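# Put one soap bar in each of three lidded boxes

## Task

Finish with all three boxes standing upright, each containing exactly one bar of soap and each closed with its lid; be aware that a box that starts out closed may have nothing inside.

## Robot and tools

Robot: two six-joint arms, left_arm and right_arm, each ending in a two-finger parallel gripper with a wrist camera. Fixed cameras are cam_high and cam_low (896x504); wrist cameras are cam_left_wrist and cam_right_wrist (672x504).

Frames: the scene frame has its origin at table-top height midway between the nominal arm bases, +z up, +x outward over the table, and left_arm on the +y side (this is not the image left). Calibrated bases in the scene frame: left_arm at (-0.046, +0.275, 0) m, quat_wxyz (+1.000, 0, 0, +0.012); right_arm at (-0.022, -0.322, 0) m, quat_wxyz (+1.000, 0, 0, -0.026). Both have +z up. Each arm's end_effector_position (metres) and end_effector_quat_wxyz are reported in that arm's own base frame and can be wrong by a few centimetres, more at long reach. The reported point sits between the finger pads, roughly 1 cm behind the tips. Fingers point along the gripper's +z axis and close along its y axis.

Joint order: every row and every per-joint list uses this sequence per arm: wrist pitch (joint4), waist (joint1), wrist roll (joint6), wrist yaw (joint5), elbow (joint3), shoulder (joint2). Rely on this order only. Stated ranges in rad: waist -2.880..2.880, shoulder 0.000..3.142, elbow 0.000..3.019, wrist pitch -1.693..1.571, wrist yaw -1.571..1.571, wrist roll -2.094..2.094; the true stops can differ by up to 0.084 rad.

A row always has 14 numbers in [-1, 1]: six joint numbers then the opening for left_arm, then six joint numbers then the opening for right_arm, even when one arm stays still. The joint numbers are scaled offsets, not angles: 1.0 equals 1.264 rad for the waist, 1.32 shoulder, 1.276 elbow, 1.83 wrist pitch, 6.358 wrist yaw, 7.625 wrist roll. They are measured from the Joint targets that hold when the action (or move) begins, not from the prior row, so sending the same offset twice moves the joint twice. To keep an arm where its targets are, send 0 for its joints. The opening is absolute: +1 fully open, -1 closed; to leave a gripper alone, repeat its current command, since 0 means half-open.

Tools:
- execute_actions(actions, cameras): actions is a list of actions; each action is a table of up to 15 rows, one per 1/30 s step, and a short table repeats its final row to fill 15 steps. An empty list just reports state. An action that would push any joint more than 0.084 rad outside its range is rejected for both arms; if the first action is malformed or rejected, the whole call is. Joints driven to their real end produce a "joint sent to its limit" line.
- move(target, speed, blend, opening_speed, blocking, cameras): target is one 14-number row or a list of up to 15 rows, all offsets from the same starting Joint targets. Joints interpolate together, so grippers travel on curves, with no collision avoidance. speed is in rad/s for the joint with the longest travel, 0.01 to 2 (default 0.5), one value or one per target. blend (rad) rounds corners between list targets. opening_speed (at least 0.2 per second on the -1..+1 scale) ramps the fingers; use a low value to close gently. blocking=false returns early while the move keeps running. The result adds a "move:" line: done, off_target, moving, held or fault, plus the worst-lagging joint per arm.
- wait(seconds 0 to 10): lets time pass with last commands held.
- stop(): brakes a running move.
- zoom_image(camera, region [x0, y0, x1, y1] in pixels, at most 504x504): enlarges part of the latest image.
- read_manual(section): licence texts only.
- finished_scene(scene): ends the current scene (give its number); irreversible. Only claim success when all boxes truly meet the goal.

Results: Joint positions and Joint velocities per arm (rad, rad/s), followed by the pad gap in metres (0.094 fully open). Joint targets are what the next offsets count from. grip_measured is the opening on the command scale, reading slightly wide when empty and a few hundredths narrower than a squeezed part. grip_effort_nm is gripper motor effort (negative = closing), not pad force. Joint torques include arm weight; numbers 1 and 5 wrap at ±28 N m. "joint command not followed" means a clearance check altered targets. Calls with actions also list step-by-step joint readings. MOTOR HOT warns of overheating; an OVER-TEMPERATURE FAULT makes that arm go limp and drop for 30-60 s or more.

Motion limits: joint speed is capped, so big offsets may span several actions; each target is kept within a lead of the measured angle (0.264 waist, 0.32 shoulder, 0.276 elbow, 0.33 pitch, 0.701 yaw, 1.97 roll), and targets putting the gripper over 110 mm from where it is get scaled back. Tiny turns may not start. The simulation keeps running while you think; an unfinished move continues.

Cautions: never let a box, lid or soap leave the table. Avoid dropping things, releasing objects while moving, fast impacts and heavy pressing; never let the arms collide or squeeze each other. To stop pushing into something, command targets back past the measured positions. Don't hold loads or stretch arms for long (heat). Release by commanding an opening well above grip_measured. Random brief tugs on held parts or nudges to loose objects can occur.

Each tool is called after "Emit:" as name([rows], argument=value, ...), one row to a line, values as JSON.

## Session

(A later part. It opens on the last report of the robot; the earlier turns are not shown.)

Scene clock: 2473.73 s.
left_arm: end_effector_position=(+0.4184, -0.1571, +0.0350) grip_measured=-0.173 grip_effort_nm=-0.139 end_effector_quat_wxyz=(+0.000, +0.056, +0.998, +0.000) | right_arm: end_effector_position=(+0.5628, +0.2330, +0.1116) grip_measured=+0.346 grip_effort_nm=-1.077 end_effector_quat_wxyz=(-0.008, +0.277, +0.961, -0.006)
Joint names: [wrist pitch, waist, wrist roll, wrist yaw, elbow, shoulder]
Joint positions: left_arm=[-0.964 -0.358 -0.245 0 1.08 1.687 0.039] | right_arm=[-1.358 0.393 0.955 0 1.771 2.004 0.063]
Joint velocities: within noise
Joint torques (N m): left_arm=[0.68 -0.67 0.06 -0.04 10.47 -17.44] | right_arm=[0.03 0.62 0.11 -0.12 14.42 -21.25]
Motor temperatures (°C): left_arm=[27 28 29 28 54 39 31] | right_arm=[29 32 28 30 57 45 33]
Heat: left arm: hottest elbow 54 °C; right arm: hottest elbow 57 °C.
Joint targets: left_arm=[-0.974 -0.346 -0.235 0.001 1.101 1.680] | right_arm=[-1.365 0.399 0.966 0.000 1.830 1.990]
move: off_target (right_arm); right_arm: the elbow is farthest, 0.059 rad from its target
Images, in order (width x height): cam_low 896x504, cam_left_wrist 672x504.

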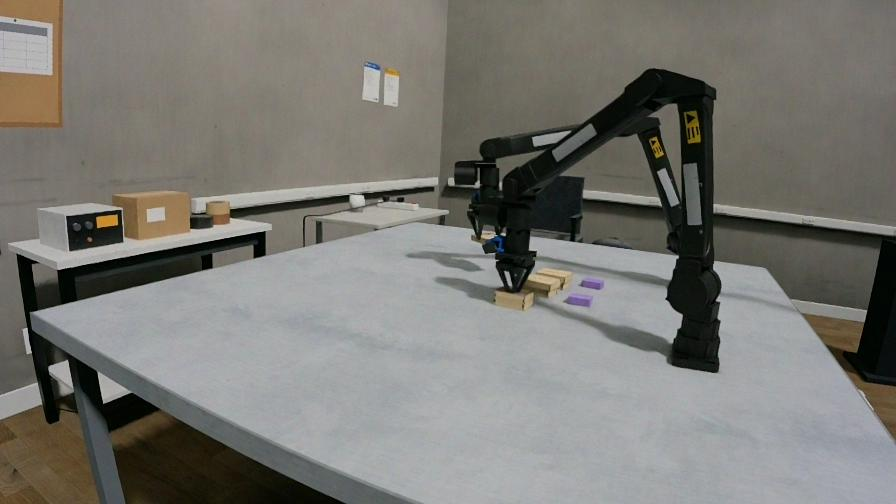

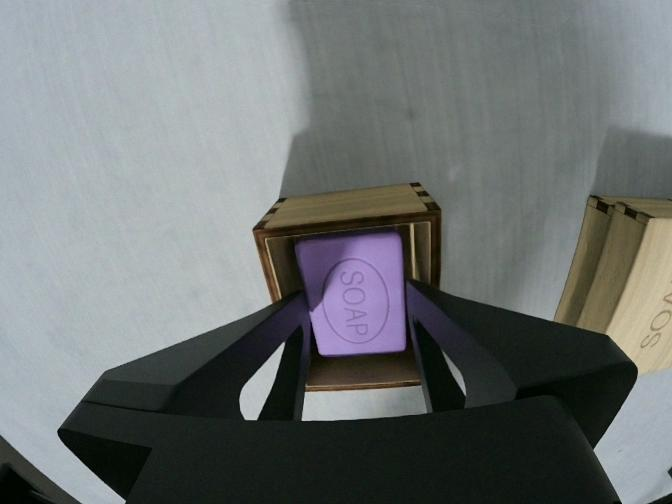

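Emit:
move(target=[-0.0508,0,0,0,0.0541,-0.0386,-0.175,0,0,0,0,0,0,0.2], speed=0.1, cameras=["cam_left_wrist","cam_low"])

Emit:
zoom_image(camera="cam_low", region=[470, 240, 570, 320])

Scene clock: 2483.30 s.
left_arm: end_effector_position=(+0.4173, -0.1567, +0.0655) grip_measured=-0.173 grip_effort_nm=-0.129 end_effector_quat_wxyz=(-0.005, +0.056, +0.998, +0.001) | right_arm: end_effector_position=(+0.5628, +0.2330, +0.1116) grip_measured=+0.346 grip_effort_nm=-1.077 end_effector_quat_wxyz=(-0.008, +0.277, +0.961, -0.006)
Joint names: [wrist pitch, waist, wrist roll, wrist yaw, elbow, shoulder]
Joint positions: left_arm=[-1.055 -0.358 -0.245 0 1.12 1.646 0.039] | right_arm=[-1.358 0.393 0.955 0 1.771 2.004 0.063]
Joint velocities: within noise
Joint torques (N m): left_arm=[0.51 -0.67 0.07 -0.05 13.56 -18.08] | right_arm=[0.03 0.62 0.11 -0.12 14.42 -21.25]
Motor temperatures (°C): left_arm=[27 28 29 28 53 39 31] | right_arm=[29 32 28 30 57 45 33]
Heat: left arm: hottest elbow 53 °C; right arm: hottest elbow 57 °C.
Joint targets: left_arm=[-1.067 -0.346 -0.235 0.001 1.170 1.629] | right_arm=[-1.365 0.399 0.966 0.000 1.830 1.990]
move: off_target (left_arm, right_arm); left_arm: the elbow is farthest, 0.050 rad from its target; right_arm: the elbow is farthest, 0.059 rad from its target
Images, in order (width x height): cam_low 896x504, cam_left_wrist 672x504.

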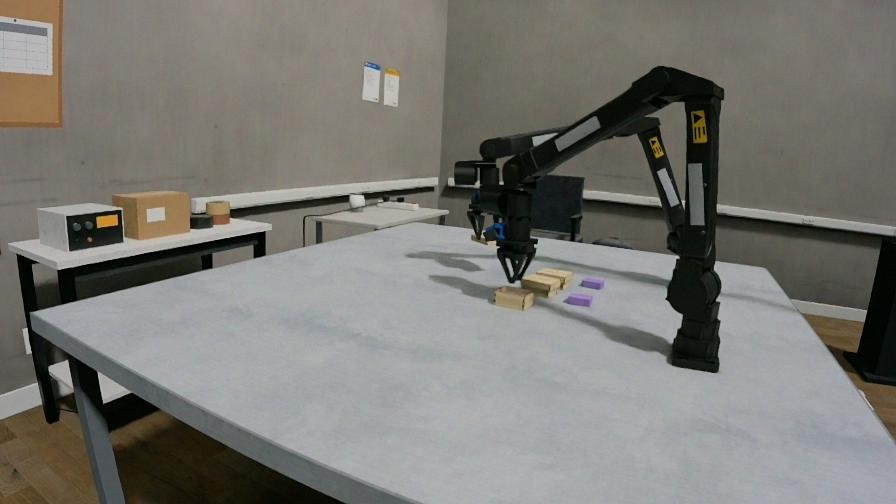

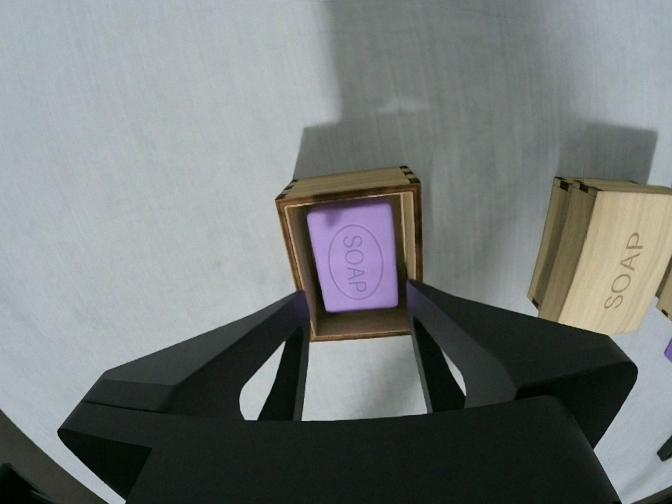

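Scaled by 5.040 from the camera's 896x504 image, which has a finer 1280x720 frame.

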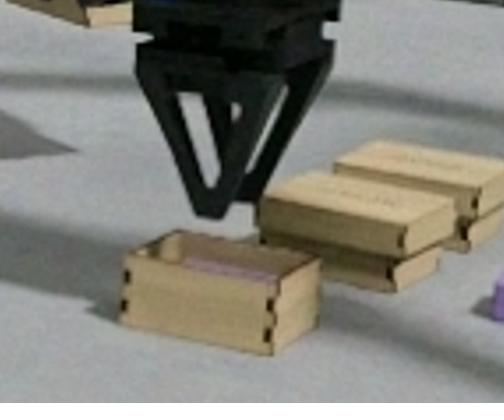

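Emit:
move([
  [-0.0716,0,0,0,0.0588,-0.044,-0.175,0,0,0,0,0,0,0.2],
  [-0.0716,0.727,0,0,0.0588,-0.044,-0.175,0,0.3955,0,0,0,0,0.2],
], speed=[0.25,0.5], cameras=["cam_right_wrist","cam_low"])

Emit:
zoom_image(camera="cam_low", region=[470, 240, 570, 320])

Emit:
zoom_image(camera="cam_right_wrist", region=[200, 130, 460, 330])

Scene clock: 2511.07 s.
left_arm: end_effector_position=(+0.3759, +0.2420, +0.1184) grip_measured=-0.173 grip_effort_nm=-0.139 end_effector_quat_wxyz=(-0.001, -0.398, +0.917, +0.000) | right_arm: end_effector_position=(+0.3772, +0.4783, +0.1116) grip_measured=+0.346 grip_effort_nm=-1.077 end_effector_quat_wxyz=(-0.006, +0.026, +1.000, -0.008)
Joint names: [wrist pitch, waist, wrist roll, wrist yaw, elbow, shoulder]
Joint positions: left_arm=[-1.187 0.573 -0.245 0 1.195 1.582 0.039] | right_arm=[-1.358 0.904 0.955 0 1.771 2.004 0.063]
Joint velocities: within noise
Joint torques (N m): left_arm=[0.59 -1.61 0.07 -0.04 14.2 -17.2] | right_arm=[0.03 -0.5 0.12 -0.11 14.42 -21.25]
Motor temperatures (°C): left_arm=[27 28 29 28 55 40 31] | right_arm=[29 32 28 30 57 45 33]
Heat: left arm: hottest elbow 55 °C; right arm: hottest elbow 57 °C.
Joint targets: left_arm=[-1.198 0.573 -0.235 0.001 1.245 1.571] | right_arm=[-1.365 0.899 0.966 0.000 1.830 1.990]
move: off_target (left_arm, right_arm); left_arm: the elbow is farthest, 0.050 rad from its target; right_arm: the elbow is farthest, 0.059 rad from its target
Images, in order (width x height): cam_low 896x504, cam_right_wrist 672x504.

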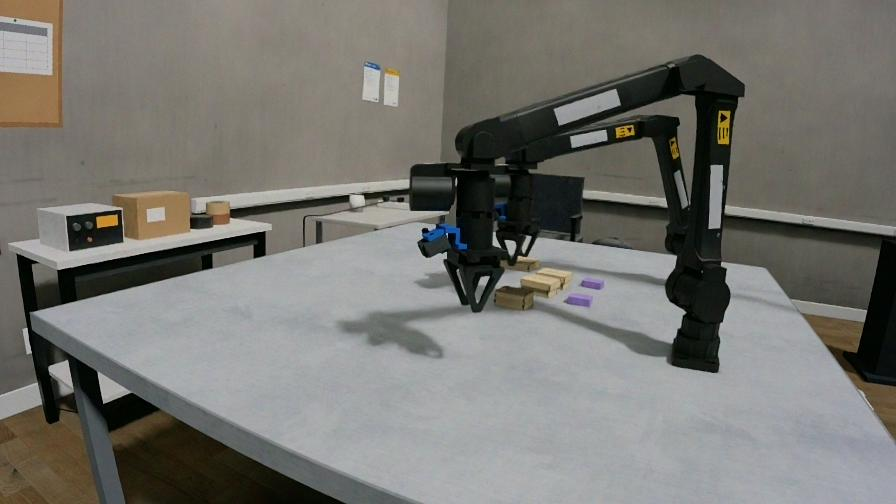

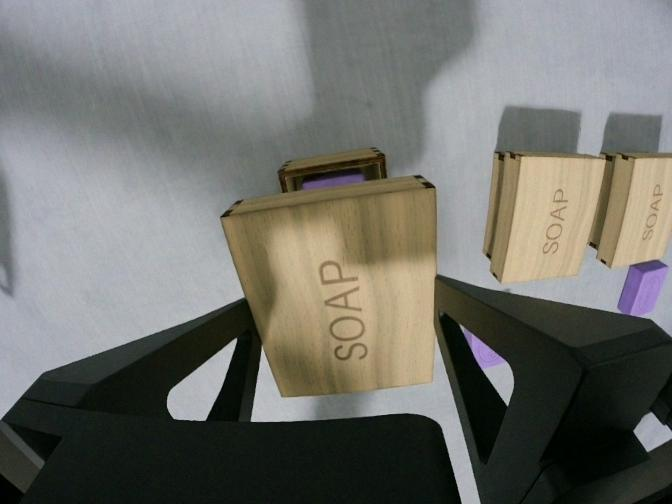

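Scaled by 5.040 from the camera's 896x504 image, which has a finer 1280x720 frame.

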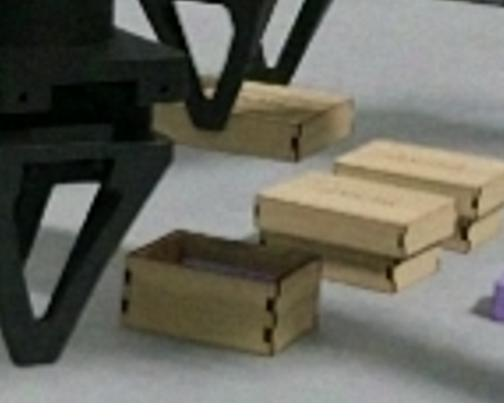

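Scaled by 1.938 from the camera's 672x504 image, which has a finer 960x720 frame.

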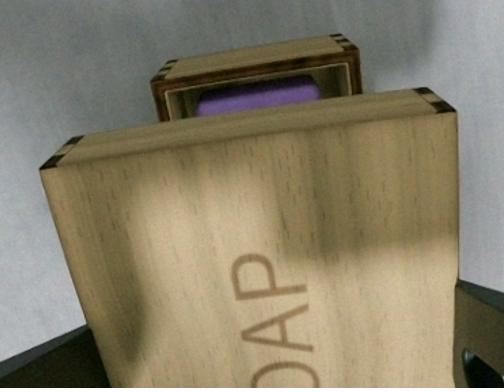

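Emit:
move(target=[0,0,0,0,0,0,-0.175,0.0836,-0.0032,-0.0067,0,-0.1277,0.0508,0.2], speed=0.15, cameras=["cam_right_wrist","cam_low"])

Emit:
zoom_image(camera="cam_low", region=[480, 250, 560, 320])

Emit:
zoom_image(camera="cam_right_wrist", region=[200, 130, 460, 330])

Scene clock: 2552.73 s.
left_arm: end_effector_position=(+0.3758, +0.2419, +0.1184) grip_measured=-0.173 grip_effort_nm=-0.134 end_effector_quat_wxyz=(-0.002, -0.398, +0.917, +0.000) | right_arm: end_effector_position=(+0.3776, +0.4772, +0.0607) grip_measured=+0.346 grip_effort_nm=-1.072 end_effector_quat_wxyz=(-0.002, +0.012, +1.000, -0.002)
Joint names: [wrist pitch, waist, wrist roll, wrist yaw, elbow, shoulder]
Joint positions: left_arm=[-1.187 0.573 -0.245 0 1.195 1.582 0.039] | right_arm=[-1.221 0.902 0.927 0 1.679 2.033 0.063]
Joint velocities: within noise
Joint torques (N m): left_arm=[0.61 -1.61 0.06 -0.04 14.22 -17.26] | right_arm=[0.68 -0.62 -0.11 -0.11 8.17 -18.08]
Motor temperatures (°C): left_arm=[27 28 29 28 63 39 30] | right_arm=[29 32 28 30 58 45 33]
Heat: left arm: hottest elbow 63 °C; right arm: hottest elbow 58 °C.
Joint targets: left_arm=[-1.198 0.573 -0.235 0.001 1.245 1.571] | right_arm=[-1.212 0.895 0.915 0.000 1.667 2.057]
move: off_target (left_arm); left_arm: the elbow is farthest, 0.050 rad from its target
Images, in order (width x height): cam_low 896x504, cam_right_wrist 672x504.

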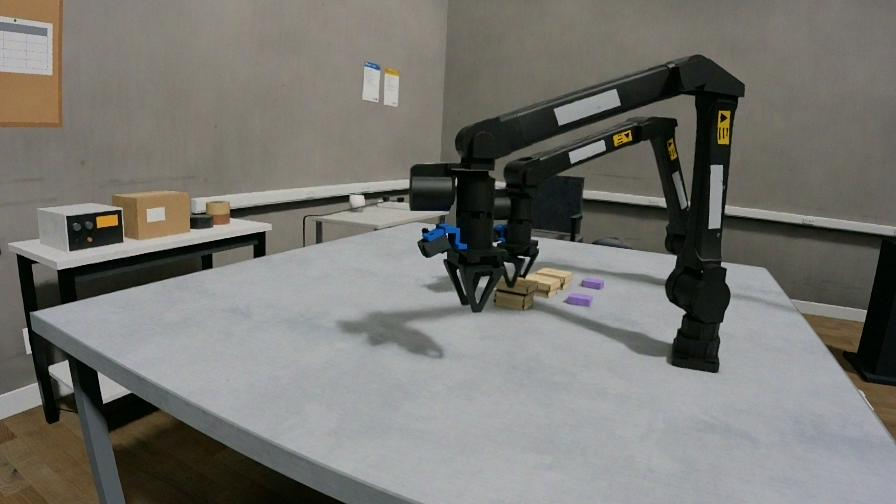

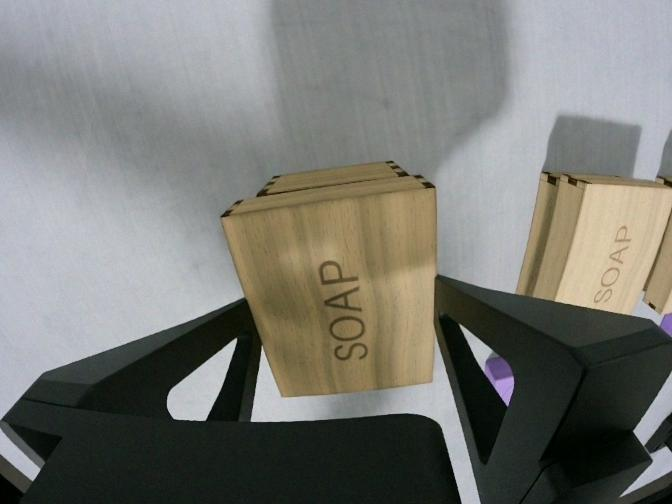

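Scaled by 6.300 from the camera's 896x504 image, which has a finer 1280x720 frame.

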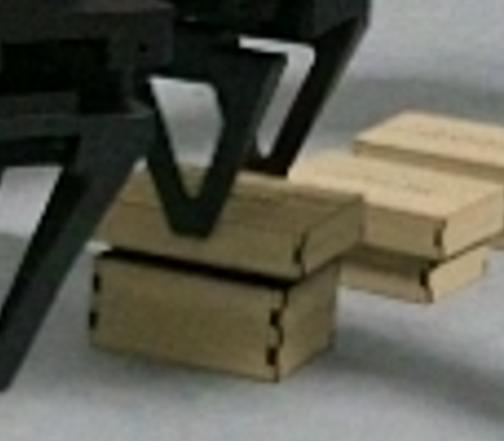

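Scaled by 1.938 from the camera's 672x504 image, which has a finer 960x720 frame.

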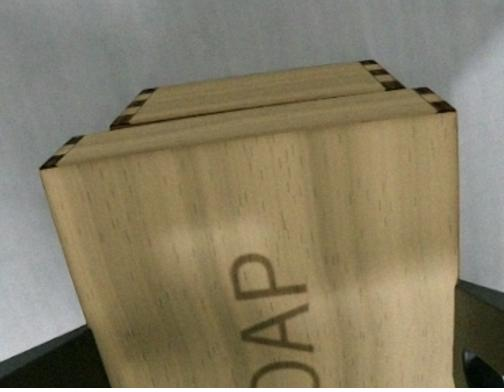

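Emit:
move([
  [0,0,0,0,0,0,-0.175,-0.0208,-0.0028,0,0,0.0611,-0.0053,0.2],
  [0,0,0,0,0,0,-0.175,0.0104,-0.0028,0,0,-0.011,0.0159,0.2],
], speed=0.08, cameras=["cam_right_wrist","cam_low"])

Emit:
zoom_image(camera="cam_low", region=[480, 250, 560, 320])

Emit:
zoom_image(camera="cam_right_wrist", region=[200, 130, 460, 330])

Scene clock: 2603.73 s.
left_arm: end_effector_position=(+0.3758, +0.2419, +0.1184) grip_measured=-0.173 grip_effort_nm=-0.129 end_effector_quat_wxyz=(-0.002, -0.398, +0.917, +0.000) | right_arm: end_effector_position=(+0.3800, +0.4777, +0.0533) grip_measured=+0.346 grip_effort_nm=-1.082 end_effector_quat_wxyz=(-0.001, +0.013, +1.000, -0.001)
Joint names: [wrist pitch, waist, wrist roll, wrist yaw, elbow, shoulder]
Joint positions: left_arm=[-1.187 0.573 -0.245 0 1.195 1.582 0.039] | right_arm=[-1.205 0.899 0.926 0 1.676 2.044 0.063]
Joint velocities: within noise
Joint torques (N m): left_arm=[0.62 -1.61 0.07 -0.04 14.2 -17.2] | right_arm=[0.8 -0.62 -0.1 -0.11 7.24 -17.85]
Motor temperatures (°C): left_arm=[27 28 29 28 67 39 30] | right_arm=[29 32 28 30 54 42 33]
Heat: left arm: hottest elbow 67 °C; right arm: hottest elbow 54 °C.
Joint targets: left_arm=[-1.198 0.573 -0.235 0.001 1.245 1.571] | right_arm=[-1.193 0.891 0.915 0.000 1.653 2.077]
move: off_target (left_arm); left_arm: the elbow is farthest, 0.050 rad from its target
Images, in order (width x height): cam_low 896x504, cam_right_wrist 672x504.

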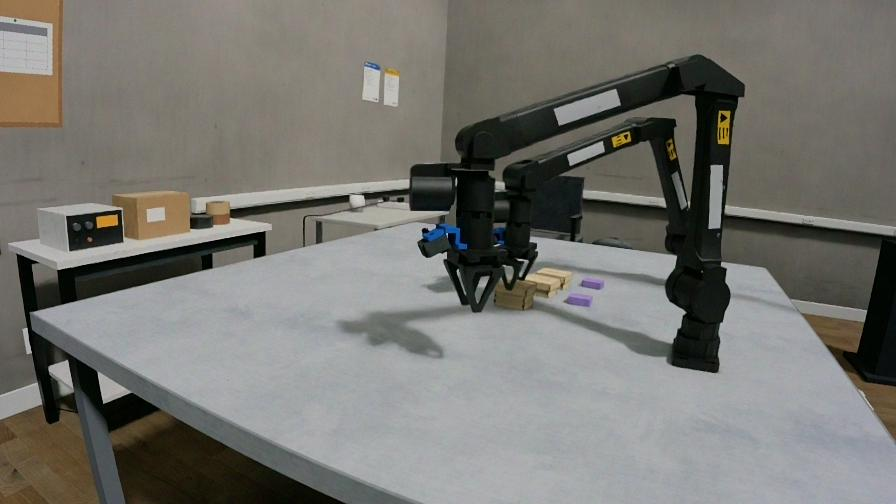

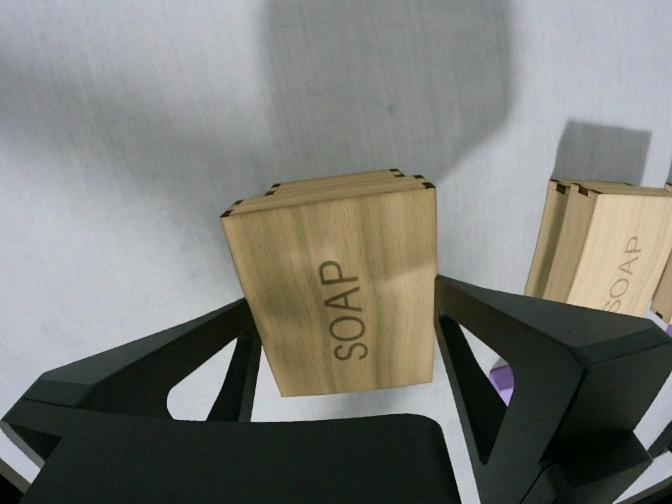

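Scaled by 6.300 from the camera's 896x504 image, which has a finer 1280x720 frame.

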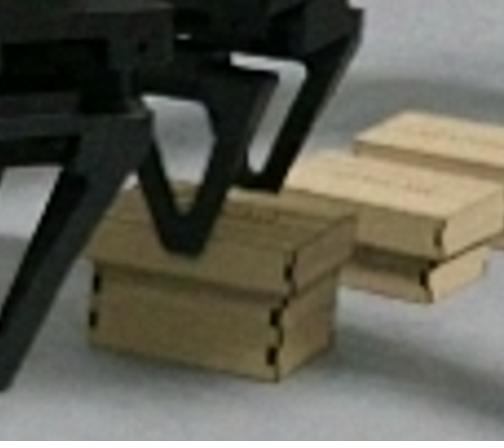

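Scaled by 1.938 from the camera's 672x504 image, which has a finer 960x720 frame.

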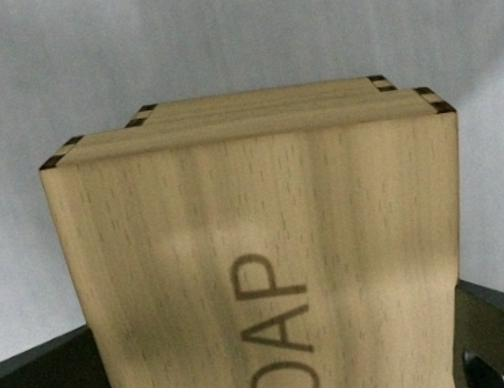

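Emit:
move([
  [0,0,0,0,0,0,-0.175,-0.0148,0,0,0,0.0525,-0.0356,0.2],
  [0,0,0,0,0,0,-0.175,0.0044,0,0,0,-0.0125,0.002,0.2],
], speed=0.08, cameras=["cam_right_wrist","cam_low"])

Emit:
zoom_image(camera="cam_low", region=[480, 250, 560, 320])

Emit:
zoom_image(camera="cam_right_wrist", region=[200, 130, 460, 330])

Scene clock: 2636.67 s.
left_arm: end_effector_position=(+0.3758, +0.2419, +0.1184) grip_measured=-0.173 grip_effort_nm=-0.134 end_effector_quat_wxyz=(-0.002, -0.398, +0.917, +0.000) | right_arm: end_effector_position=(+0.3796, +0.4768, +0.0522) grip_measured=+0.346 grip_effort_nm=-1.072 end_effector_quat_wxyz=(-0.001, +0.014, +1.000, -0.002)
Joint names: [wrist pitch, waist, wrist roll, wrist yaw, elbow, shoulder]
Joint positions: left_arm=[-1.187 0.573 -0.245 0 1.195 1.582 0.039] | right_arm=[-1.204 0.899 0.926 0 1.672 2.043 0.063]
Joint velocities: within noise
Joint torques (N m): left_arm=[0.61 -1.61 0.06 -0.04 14.2 -17.2] | right_arm=[1.03 -0.67 -0.1 -0.11 6.16 -17.26]
Motor temperatures (°C): left_arm=[27 28 29 28 68 39 30] | right_arm=[29 32 28 30 50 39 33]
Heat: left arm: hottest elbow 68 °C; right arm: hottest elbow 50 °C.
Joint targets: left_arm=[-1.198 0.573 -0.235 0.001 1.245 1.571] | right_arm=[-1.185 0.891 0.915 0.000 1.637 2.080]
move: off_target (left_arm, right_arm); left_arm: the elbow is farthest, 0.050 rad from its target; right_arm: the shoulder is farthest, 0.036 rad from its target
Images, in order (width x height): cam_low 896x504, cam_right_wrist 672x504.

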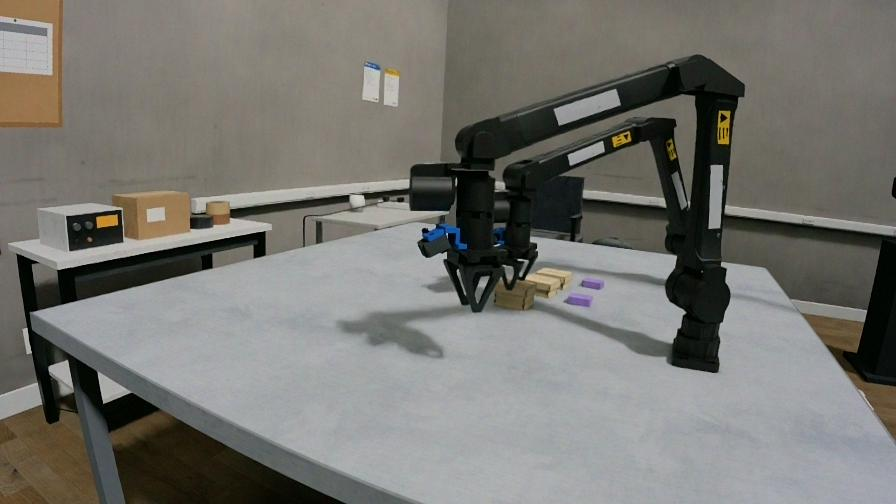

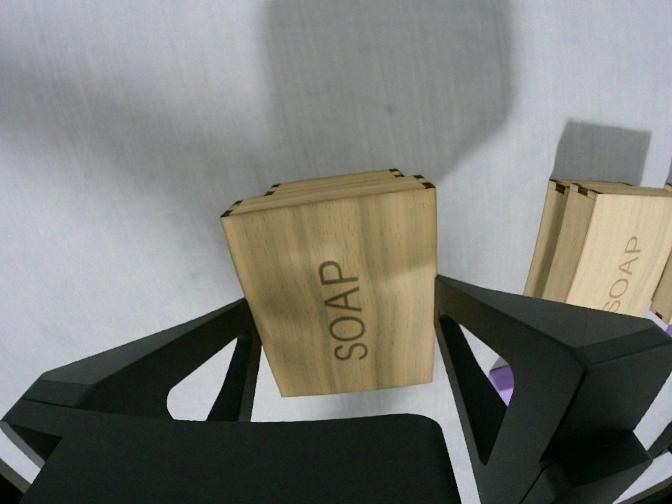

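Scaled by 6.300 from the camera's 896x504 image, which has a finer 1280x720 frame.

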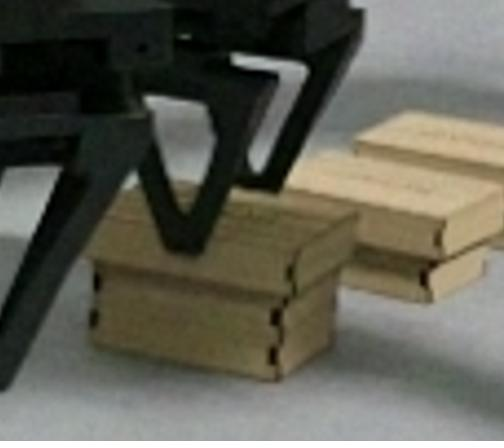

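Scaled by 1.938 from the camera's 672x504 image, which has a finer 960x720 frame.

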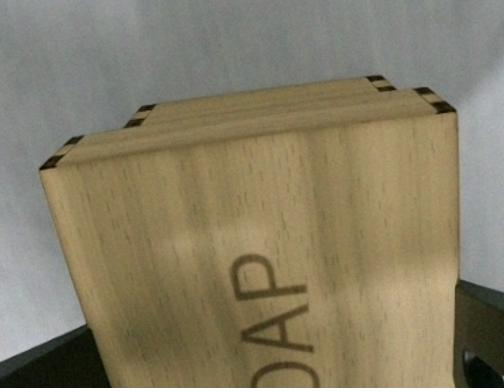

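Emit:
move([
  [0,0,0,0,0,0,-0.175,-0.0192,-0.0032,0,0,0.065,-0.0376,0.2],
  [0,0,0,0,0,0,-0.175,0,-0.0032,0,0,0,0,0.2],
], speed=0.08, cameras=["cam_right_wrist","cam_low"])

Emit:
zoom_image(camera="cam_low", region=[480, 250, 560, 320])

Emit:
zoom_image(camera="cam_right_wrist", region=[200, 130, 460, 330])

Scene clock: 2678.70 s.
left_arm: end_effector_position=(+0.3758, +0.2419, +0.1184) grip_measured=-0.173 grip_effort_nm=-0.134 end_effector_quat_wxyz=(-0.002, -0.398, +0.917, +0.000) | right_arm: end_effector_position=(+0.3801, +0.4762, +0.0525) grip_measured=+0.346 grip_effort_nm=-1.072 end_effector_quat_wxyz=(-0.002, +0.014, +1.000, +0.000)
Joint names: [wrist pitch, waist, wrist roll, wrist yaw, elbow, shoulder]
Joint positions: left_arm=[-1.187 0.573 -0.245 0 1.195 1.582 0.039] | right_arm=[-1.201 0.897 0.925 -0.003 1.67 2.042 0.063]
Joint velocities: within noise
Joint torques (N m): left_arm=[0.61 -1.61 0.07 -0.04 14.22 -17.2] | right_arm=[0.94 -0.85 -0.09 0 6.46 -17.14]
Motor temperatures (°C): left_arm=[27 28 29 28 68 39 30] | right_arm=[29 32 28 30 48 39 33]
Heat: left arm: hottest elbow 68 °C; right arm: hottest elbow 48 °C.
Joint targets: left_arm=[-1.198 0.573 -0.235 0.001 1.245 1.571] | right_arm=[-1.185 0.887 0.915 0.000 1.637 2.080]
move: off_target (left_arm, right_arm); left_arm: the elbow is farthest, 0.050 rad from its target; right_arm: the shoulder is farthest, 0.038 rad from its target
Images, in order (width x height): cam_low 896x504, cam_right_wrist 672x504.

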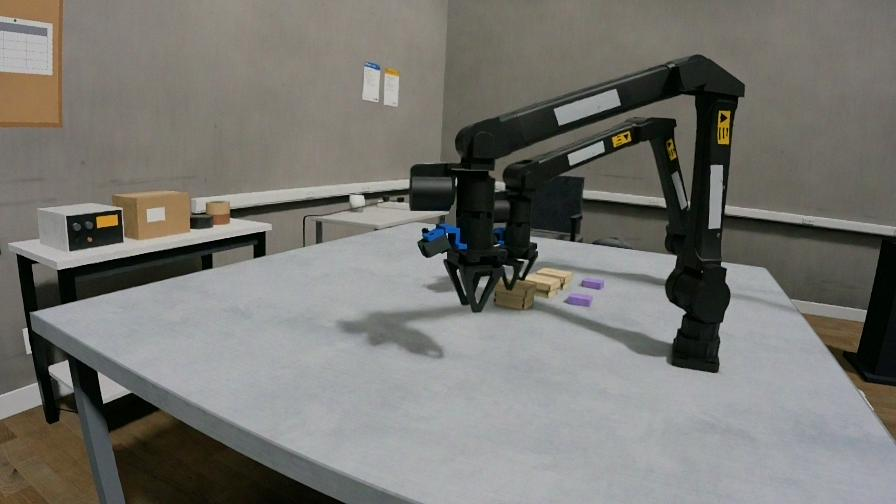

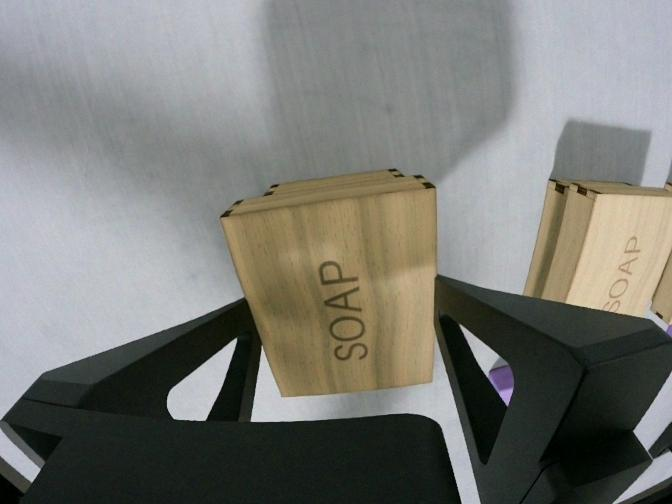

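Scaled by 6.300 from the camera's 896x504 image, which has a finer 1280x720 frame.

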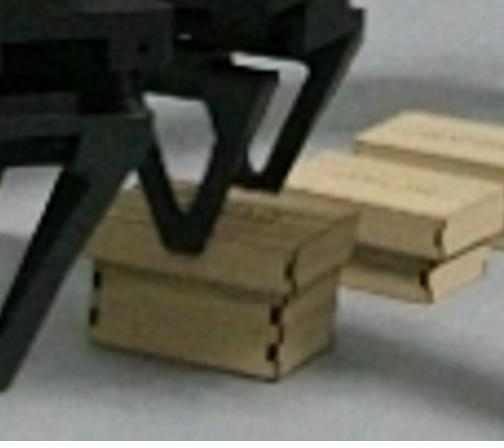

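Scaled by 1.938 from the camera's 672x504 image, which has a finer 960x720 frame.

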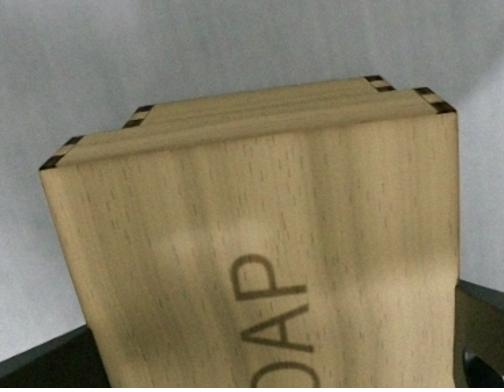

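Emit:
execute_actions(actions=[], cameras=["cam_low","cam_right_wrist","cam_high"])

Emit:
zoom_image(camera="cam_low", region=[480, 250, 560, 320])

Emit:
zoom_image(camera="cam_right_wrist", region=[200, 80, 480, 320])

Scene clock: 2727.57 s.
left_arm: end_effector_position=(+0.3758, +0.2419, +0.1184) grip_measured=-0.173 grip_effort_nm=-0.134 end_effector_quat_wxyz=(-0.002, -0.398, +0.917, +0.000) | right_arm: end_effector_position=(+0.3800, +0.4762, +0.0523) grip_measured=+0.346 grip_effort_nm=-1.072 end_effector_quat_wxyz=(-0.002, +0.014, +1.000, +0.000)
Joint names: [wrist pitch, waist, wrist roll, wrist yaw, elbow, shoulder]
Joint positions: left_arm=[-1.187 0.573 -0.245 0 1.195 1.582 0.039] | right_arm=[-1.201 0.897 0.925 -0.003 1.669 2.042 0.063]
Joint velocities: within noise
Joint torques (N m): left_arm=[0.61 -1.61 0.07 -0.04 14.2 -17.26] | right_arm=[0.95 -0.79 -0.09 0 6.41 -17.14]
Motor temperatures (°C): left_arm=[27 28 29 28 69 39 30] | right_arm=[29 32 28 30 48 42 33]
Heat: left arm: hottest elbow 69 °C; right arm: hottest elbow 48 °C.
Joint targets: left_arm=[-1.198 0.573 -0.235 0.001 1.245 1.571] | right_arm=[-1.185 0.887 0.915 0.000 1.637 2.080]
Tool commands: left_gripper/opening=-0.175 right_gripper/opening=+0.2
Images, in order (width x height): cam_high 896x504, cam_low 896x504, cam_right_wrist 672x504.

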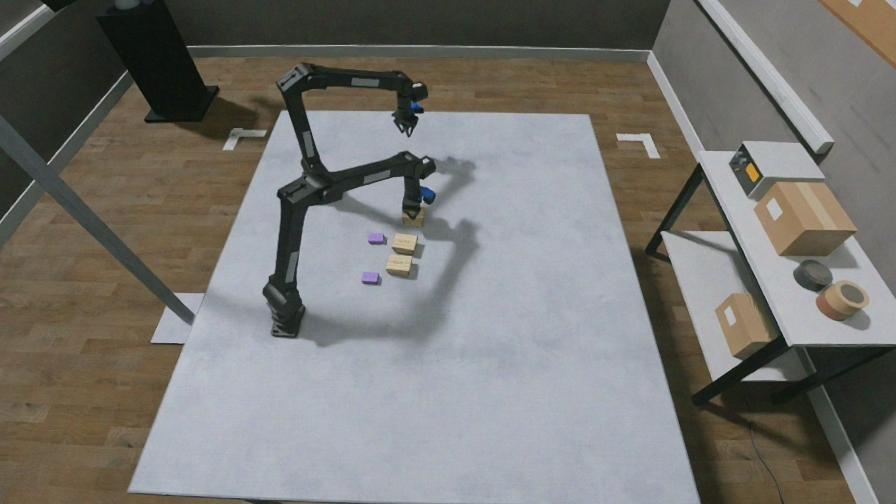

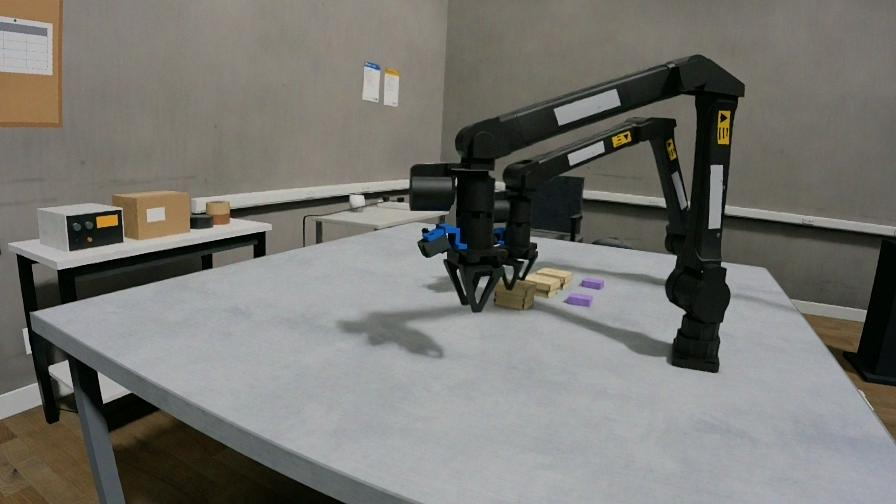

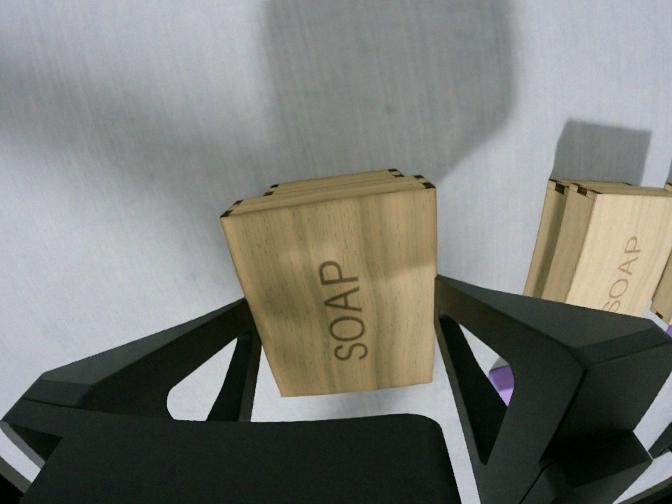

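Scaled by 6.300 from the camera's 896x504 image, which has a finer 1280x720 frame.

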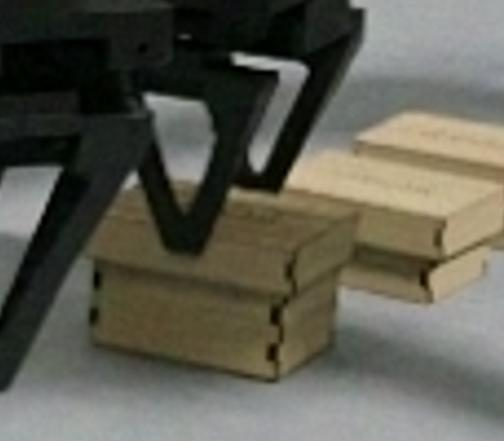

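Scaled by 1.800 from the camera's 672x504 image, which has a finer 960x720 frame.

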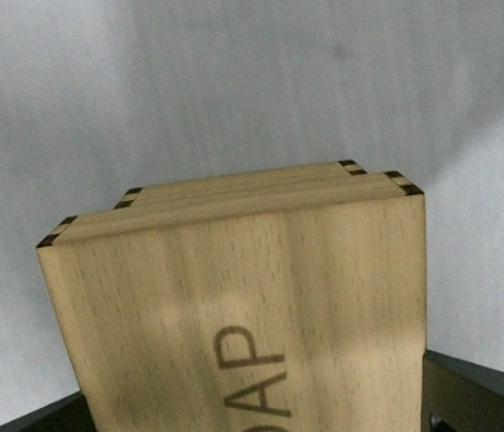

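Emit:
move([
  [0,0,0,0,0,0,-0.175,-0.0148,0,0,0,0.0525,-0.0356,0.2],
  [0,0,0,0,0,0,-0.175,-0.0148,-0.005,0,0,0.0525,-0.0356,0.2],
  [0,0,0,0,0,0,-0.175,0,-0.003,0,0,0,0,0.2],
], speed=0.1, cameras=["cam_low","cam_right_wrist"])

Emit:
zoom_image(camera="cam_low", region=[480, 250, 560, 320])

Emit:
zoom_image(camera="cam_right_wrist", region=[200, 140, 480, 280])

Scene clock: 2799.97 s.
left_arm: end_effector_position=(+0.3758, +0.2419, +0.1184) grip_measured=-0.173 grip_effort_nm=-0.134 end_effector_quat_wxyz=(-0.002, -0.398, +0.917, +0.000) | right_arm: end_effector_position=(+0.3803, +0.4696, +0.0409) grip_measured=+0.346 grip_effort_nm=-1.072 end_effector_quat_wxyz=(-0.007, +0.018, +1.000, -0.007)
Joint names: [wrist pitch, waist, wrist roll, wrist yaw, elbow, shoulder]
Joint positions: left_arm=[-1.187 0.573 -0.245 0 1.195 1.582 0.039] | right_arm=[-1.191 0.89 0.925 -0.002 1.652 2.051 0.063]
Joint velocities: within noise
Joint torques (N m): left_arm=[0.62 -1.61 0.07 -0.04 14.22 -17.2] | right_arm=[0.55 -0.56 -0.09 -0.03 7.68 -17.61]
Motor temperatures (°C): left_arm=[27 28 29 28 70 39 29] | right_arm=[29 32 28 30 47 42 33]
Heat: left arm: hottest elbow 70 °C; right arm: hottest elbow 47 °C.
Joint targets: left_arm=[-1.198 0.573 -0.235 0.001 1.245 1.571] | right_arm=[-1.185 0.883 0.915 0.000 1.637 2.080]
move: off_target (left_arm); left_arm: the elbow is farthest, 0.050 rad from its target
Images, in order (width x height): cam_low 896x504, cam_right_wrist 672x504.

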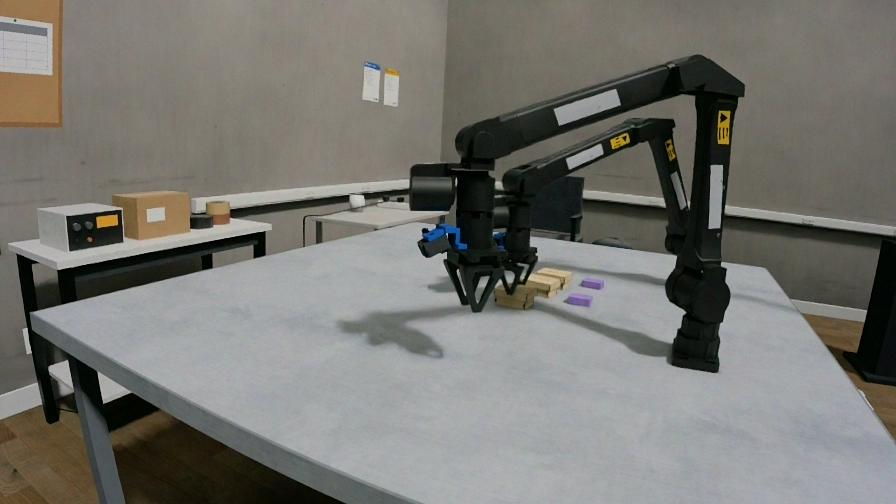

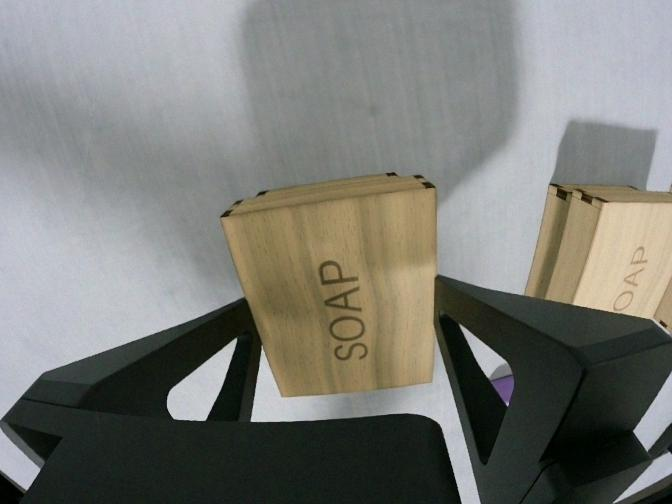

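Scaled by 6.300 from the camera's 896x504 image, which has a finer 1280x720 frame.

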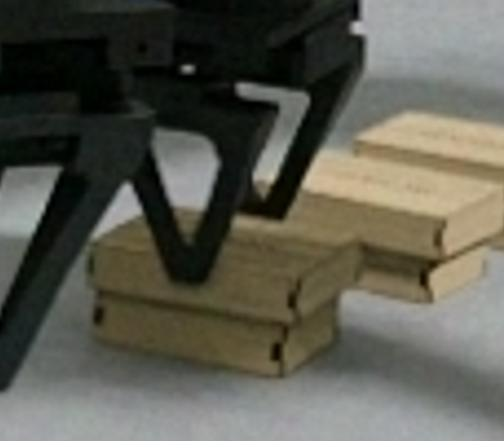

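Scaled by 1.800 from the camera's 672x504 image, which has a finer 960x720 frame.

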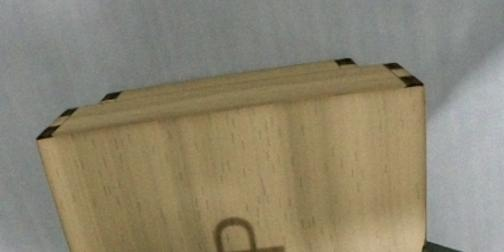

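Emit:
move(target=[0,0,0,0,0,0,-0.175,0.0035,0,0,0,-0.0125,0.0075,0.2], speed=0.1, cameras=["cam_low","cam_right_wrist"])

Emit:
zoom_image(camera="cam_low", region=[480, 250, 560, 320])

Scene clock: 2807.27 s.
left_arm: end_effector_position=(+0.3758, +0.2419, +0.1184) grip_measured=-0.173 grip_effort_nm=-0.129 end_effector_quat_wxyz=(-0.002, -0.398, +0.917, +0.000) | right_arm: end_effector_position=(+0.3794, +0.4686, +0.0384) grip_measured=+0.346 grip_effort_nm=-1.072 end_effector_quat_wxyz=(-0.007, +0.018, +1.000, -0.007)
Joint names: [wrist pitch, waist, wrist roll, wrist yaw, elbow, shoulder]
Joint positions: left_arm=[-1.187 0.573 -0.245 0 1.195 1.582 0.039] | right_arm=[-1.186 0.89 0.925 -0.002 1.645 2.051 0.063]
Joint velocities: within noise
Joint torques (N m): left_arm=[0.61 -1.67 0.06 -0.04 14.22 -17.2] | right_arm=[0.58 -0.56 -0.09 -0.04 6.89 -17.14]
Motor temperatures (°C): left_arm=[27 28 29 28 70 39 29] | right_arm=[29 32 28 30 47 42 33]
Heat: left arm: hottest elbow 70 °C; right arm: hottest elbow 47 °C.
Joint targets: left_arm=[-1.198 0.573 -0.235 0.001 1.245 1.571] | right_arm=[-1.179 0.883 0.915 -0.001 1.621 2.090]
move: off_target (left_arm, right_arm); left_arm: the elbow is farthest, 0.050 rad from its target; right_arm: the shoulder is farthest, 0.039 rad from its target
Images, in order (width x height): cam_low 896x504, cam_right_wrist 672x504.

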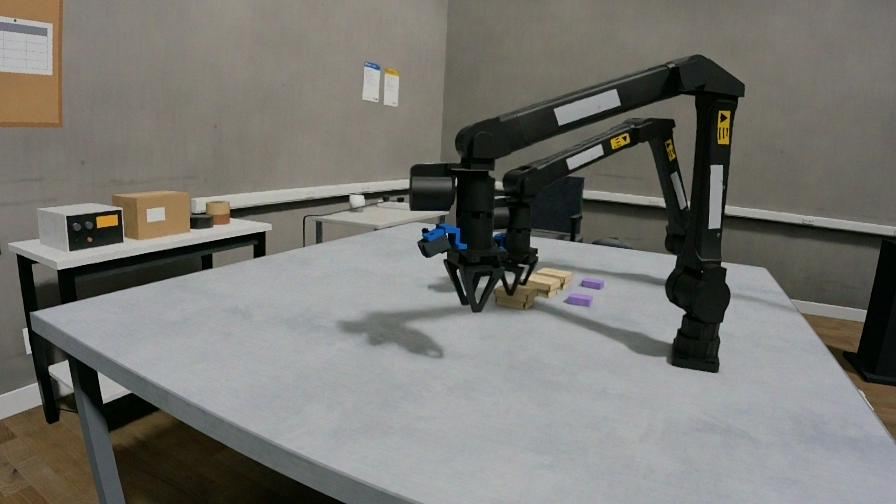

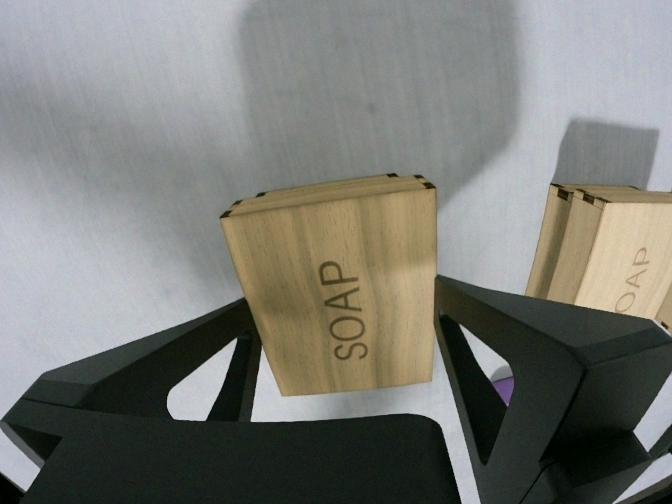

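Scaled by 6.300 from the camera's 896x504 image, which has a finer 1280x720 frame.

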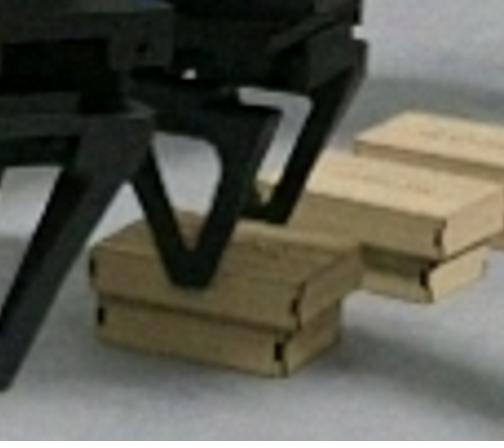

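Seated (.0384). Unload slightly, open, lift.

Emit:
move([
  [0,0,0,0,0,0,-0.175,0,0,0,0,0.018,-0.018,0.2],
  [0,0,0,0,0,0,-0.175,0,0,0,0,0.018,-0.018,0.75],
], opening_speed=0.3, speed=0.1, cameras=["cam_low","cam_right_wrist"])

Emit:
zoom_image(camera="cam_low", region=[480, 250, 560, 320])

Scene clock: 2817.67 s.
left_arm: end_effector_position=(+0.3758, +0.2419, +0.1184) grip_measured=-0.173 grip_effort_nm=-0.134 end_effector_quat_wxyz=(-0.002, -0.398, +0.917, +0.000) | right_arm: end_effector_position=(+0.3795, +0.4685, +0.0384) grip_measured=+0.748 grip_effort_nm=0.046 end_effector_quat_wxyz=(-0.007, +0.018, +1.000, -0.007)
Joint names: [wrist pitch, waist, wrist roll, wrist yaw, elbow, shoulder]
Joint positions: left_arm=[-1.187 0.573 -0.245 0 1.195 1.582 0.039] | right_arm=[-1.186 0.89 0.925 -0.002 1.645 2.051 0.082]
Joint velocities: within noise
Joint torques (N m): left_arm=[0.62 -1.61 0.06 -0.04 14.2 -17.2] | right_arm=[0.57 -0.5 -0.08 -0.04 8.81 -18.96]
Motor temperatures (°C): left_arm=[27 28 29 28 70 38 29] | right_arm=[29 32 28 30 48 42 33]
Heat: left arm: hottest elbow 70 °C; right arm: hottest elbow 48 °C.
Joint targets: left_arm=[-1.198 0.573 -0.235 0.001 1.245 1.571] | right_arm=[-1.179 0.883 0.915 0.000 1.644 2.066]
move: off_target (left_arm); left_arm: the elbow is farthest, 0.050 rad from its target
Images, in order (width x height): cam_low 896x504, cam_right_wrist 672x504.

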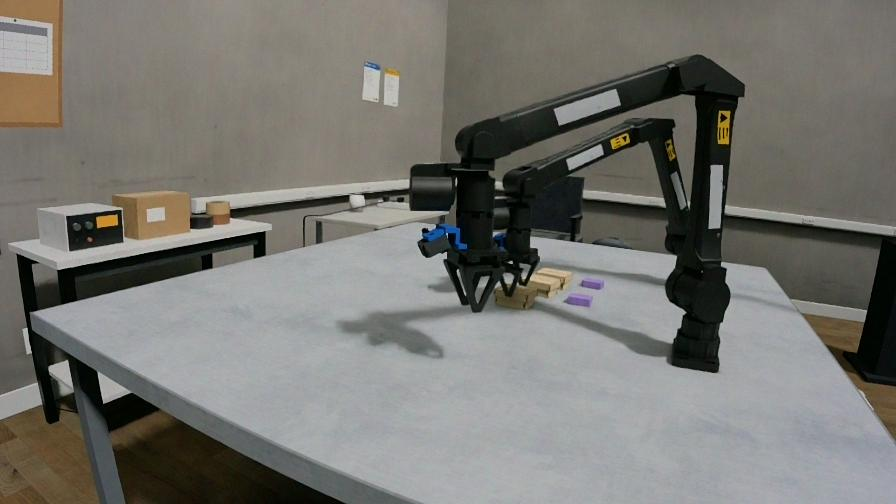

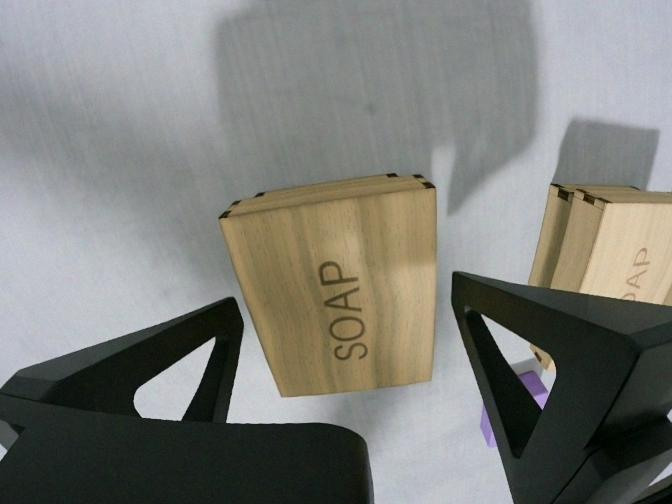

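Scaled by 6.300 from the camera's 896x504 image, which has a finer 1280x720 frame.

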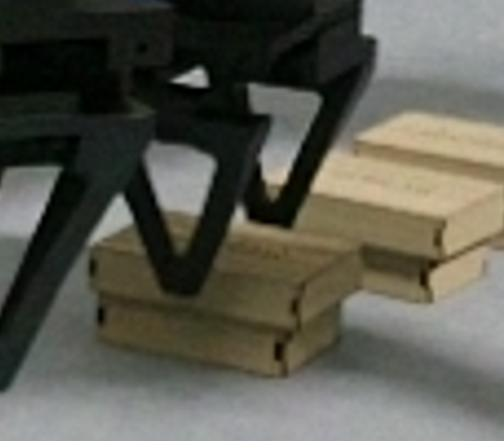

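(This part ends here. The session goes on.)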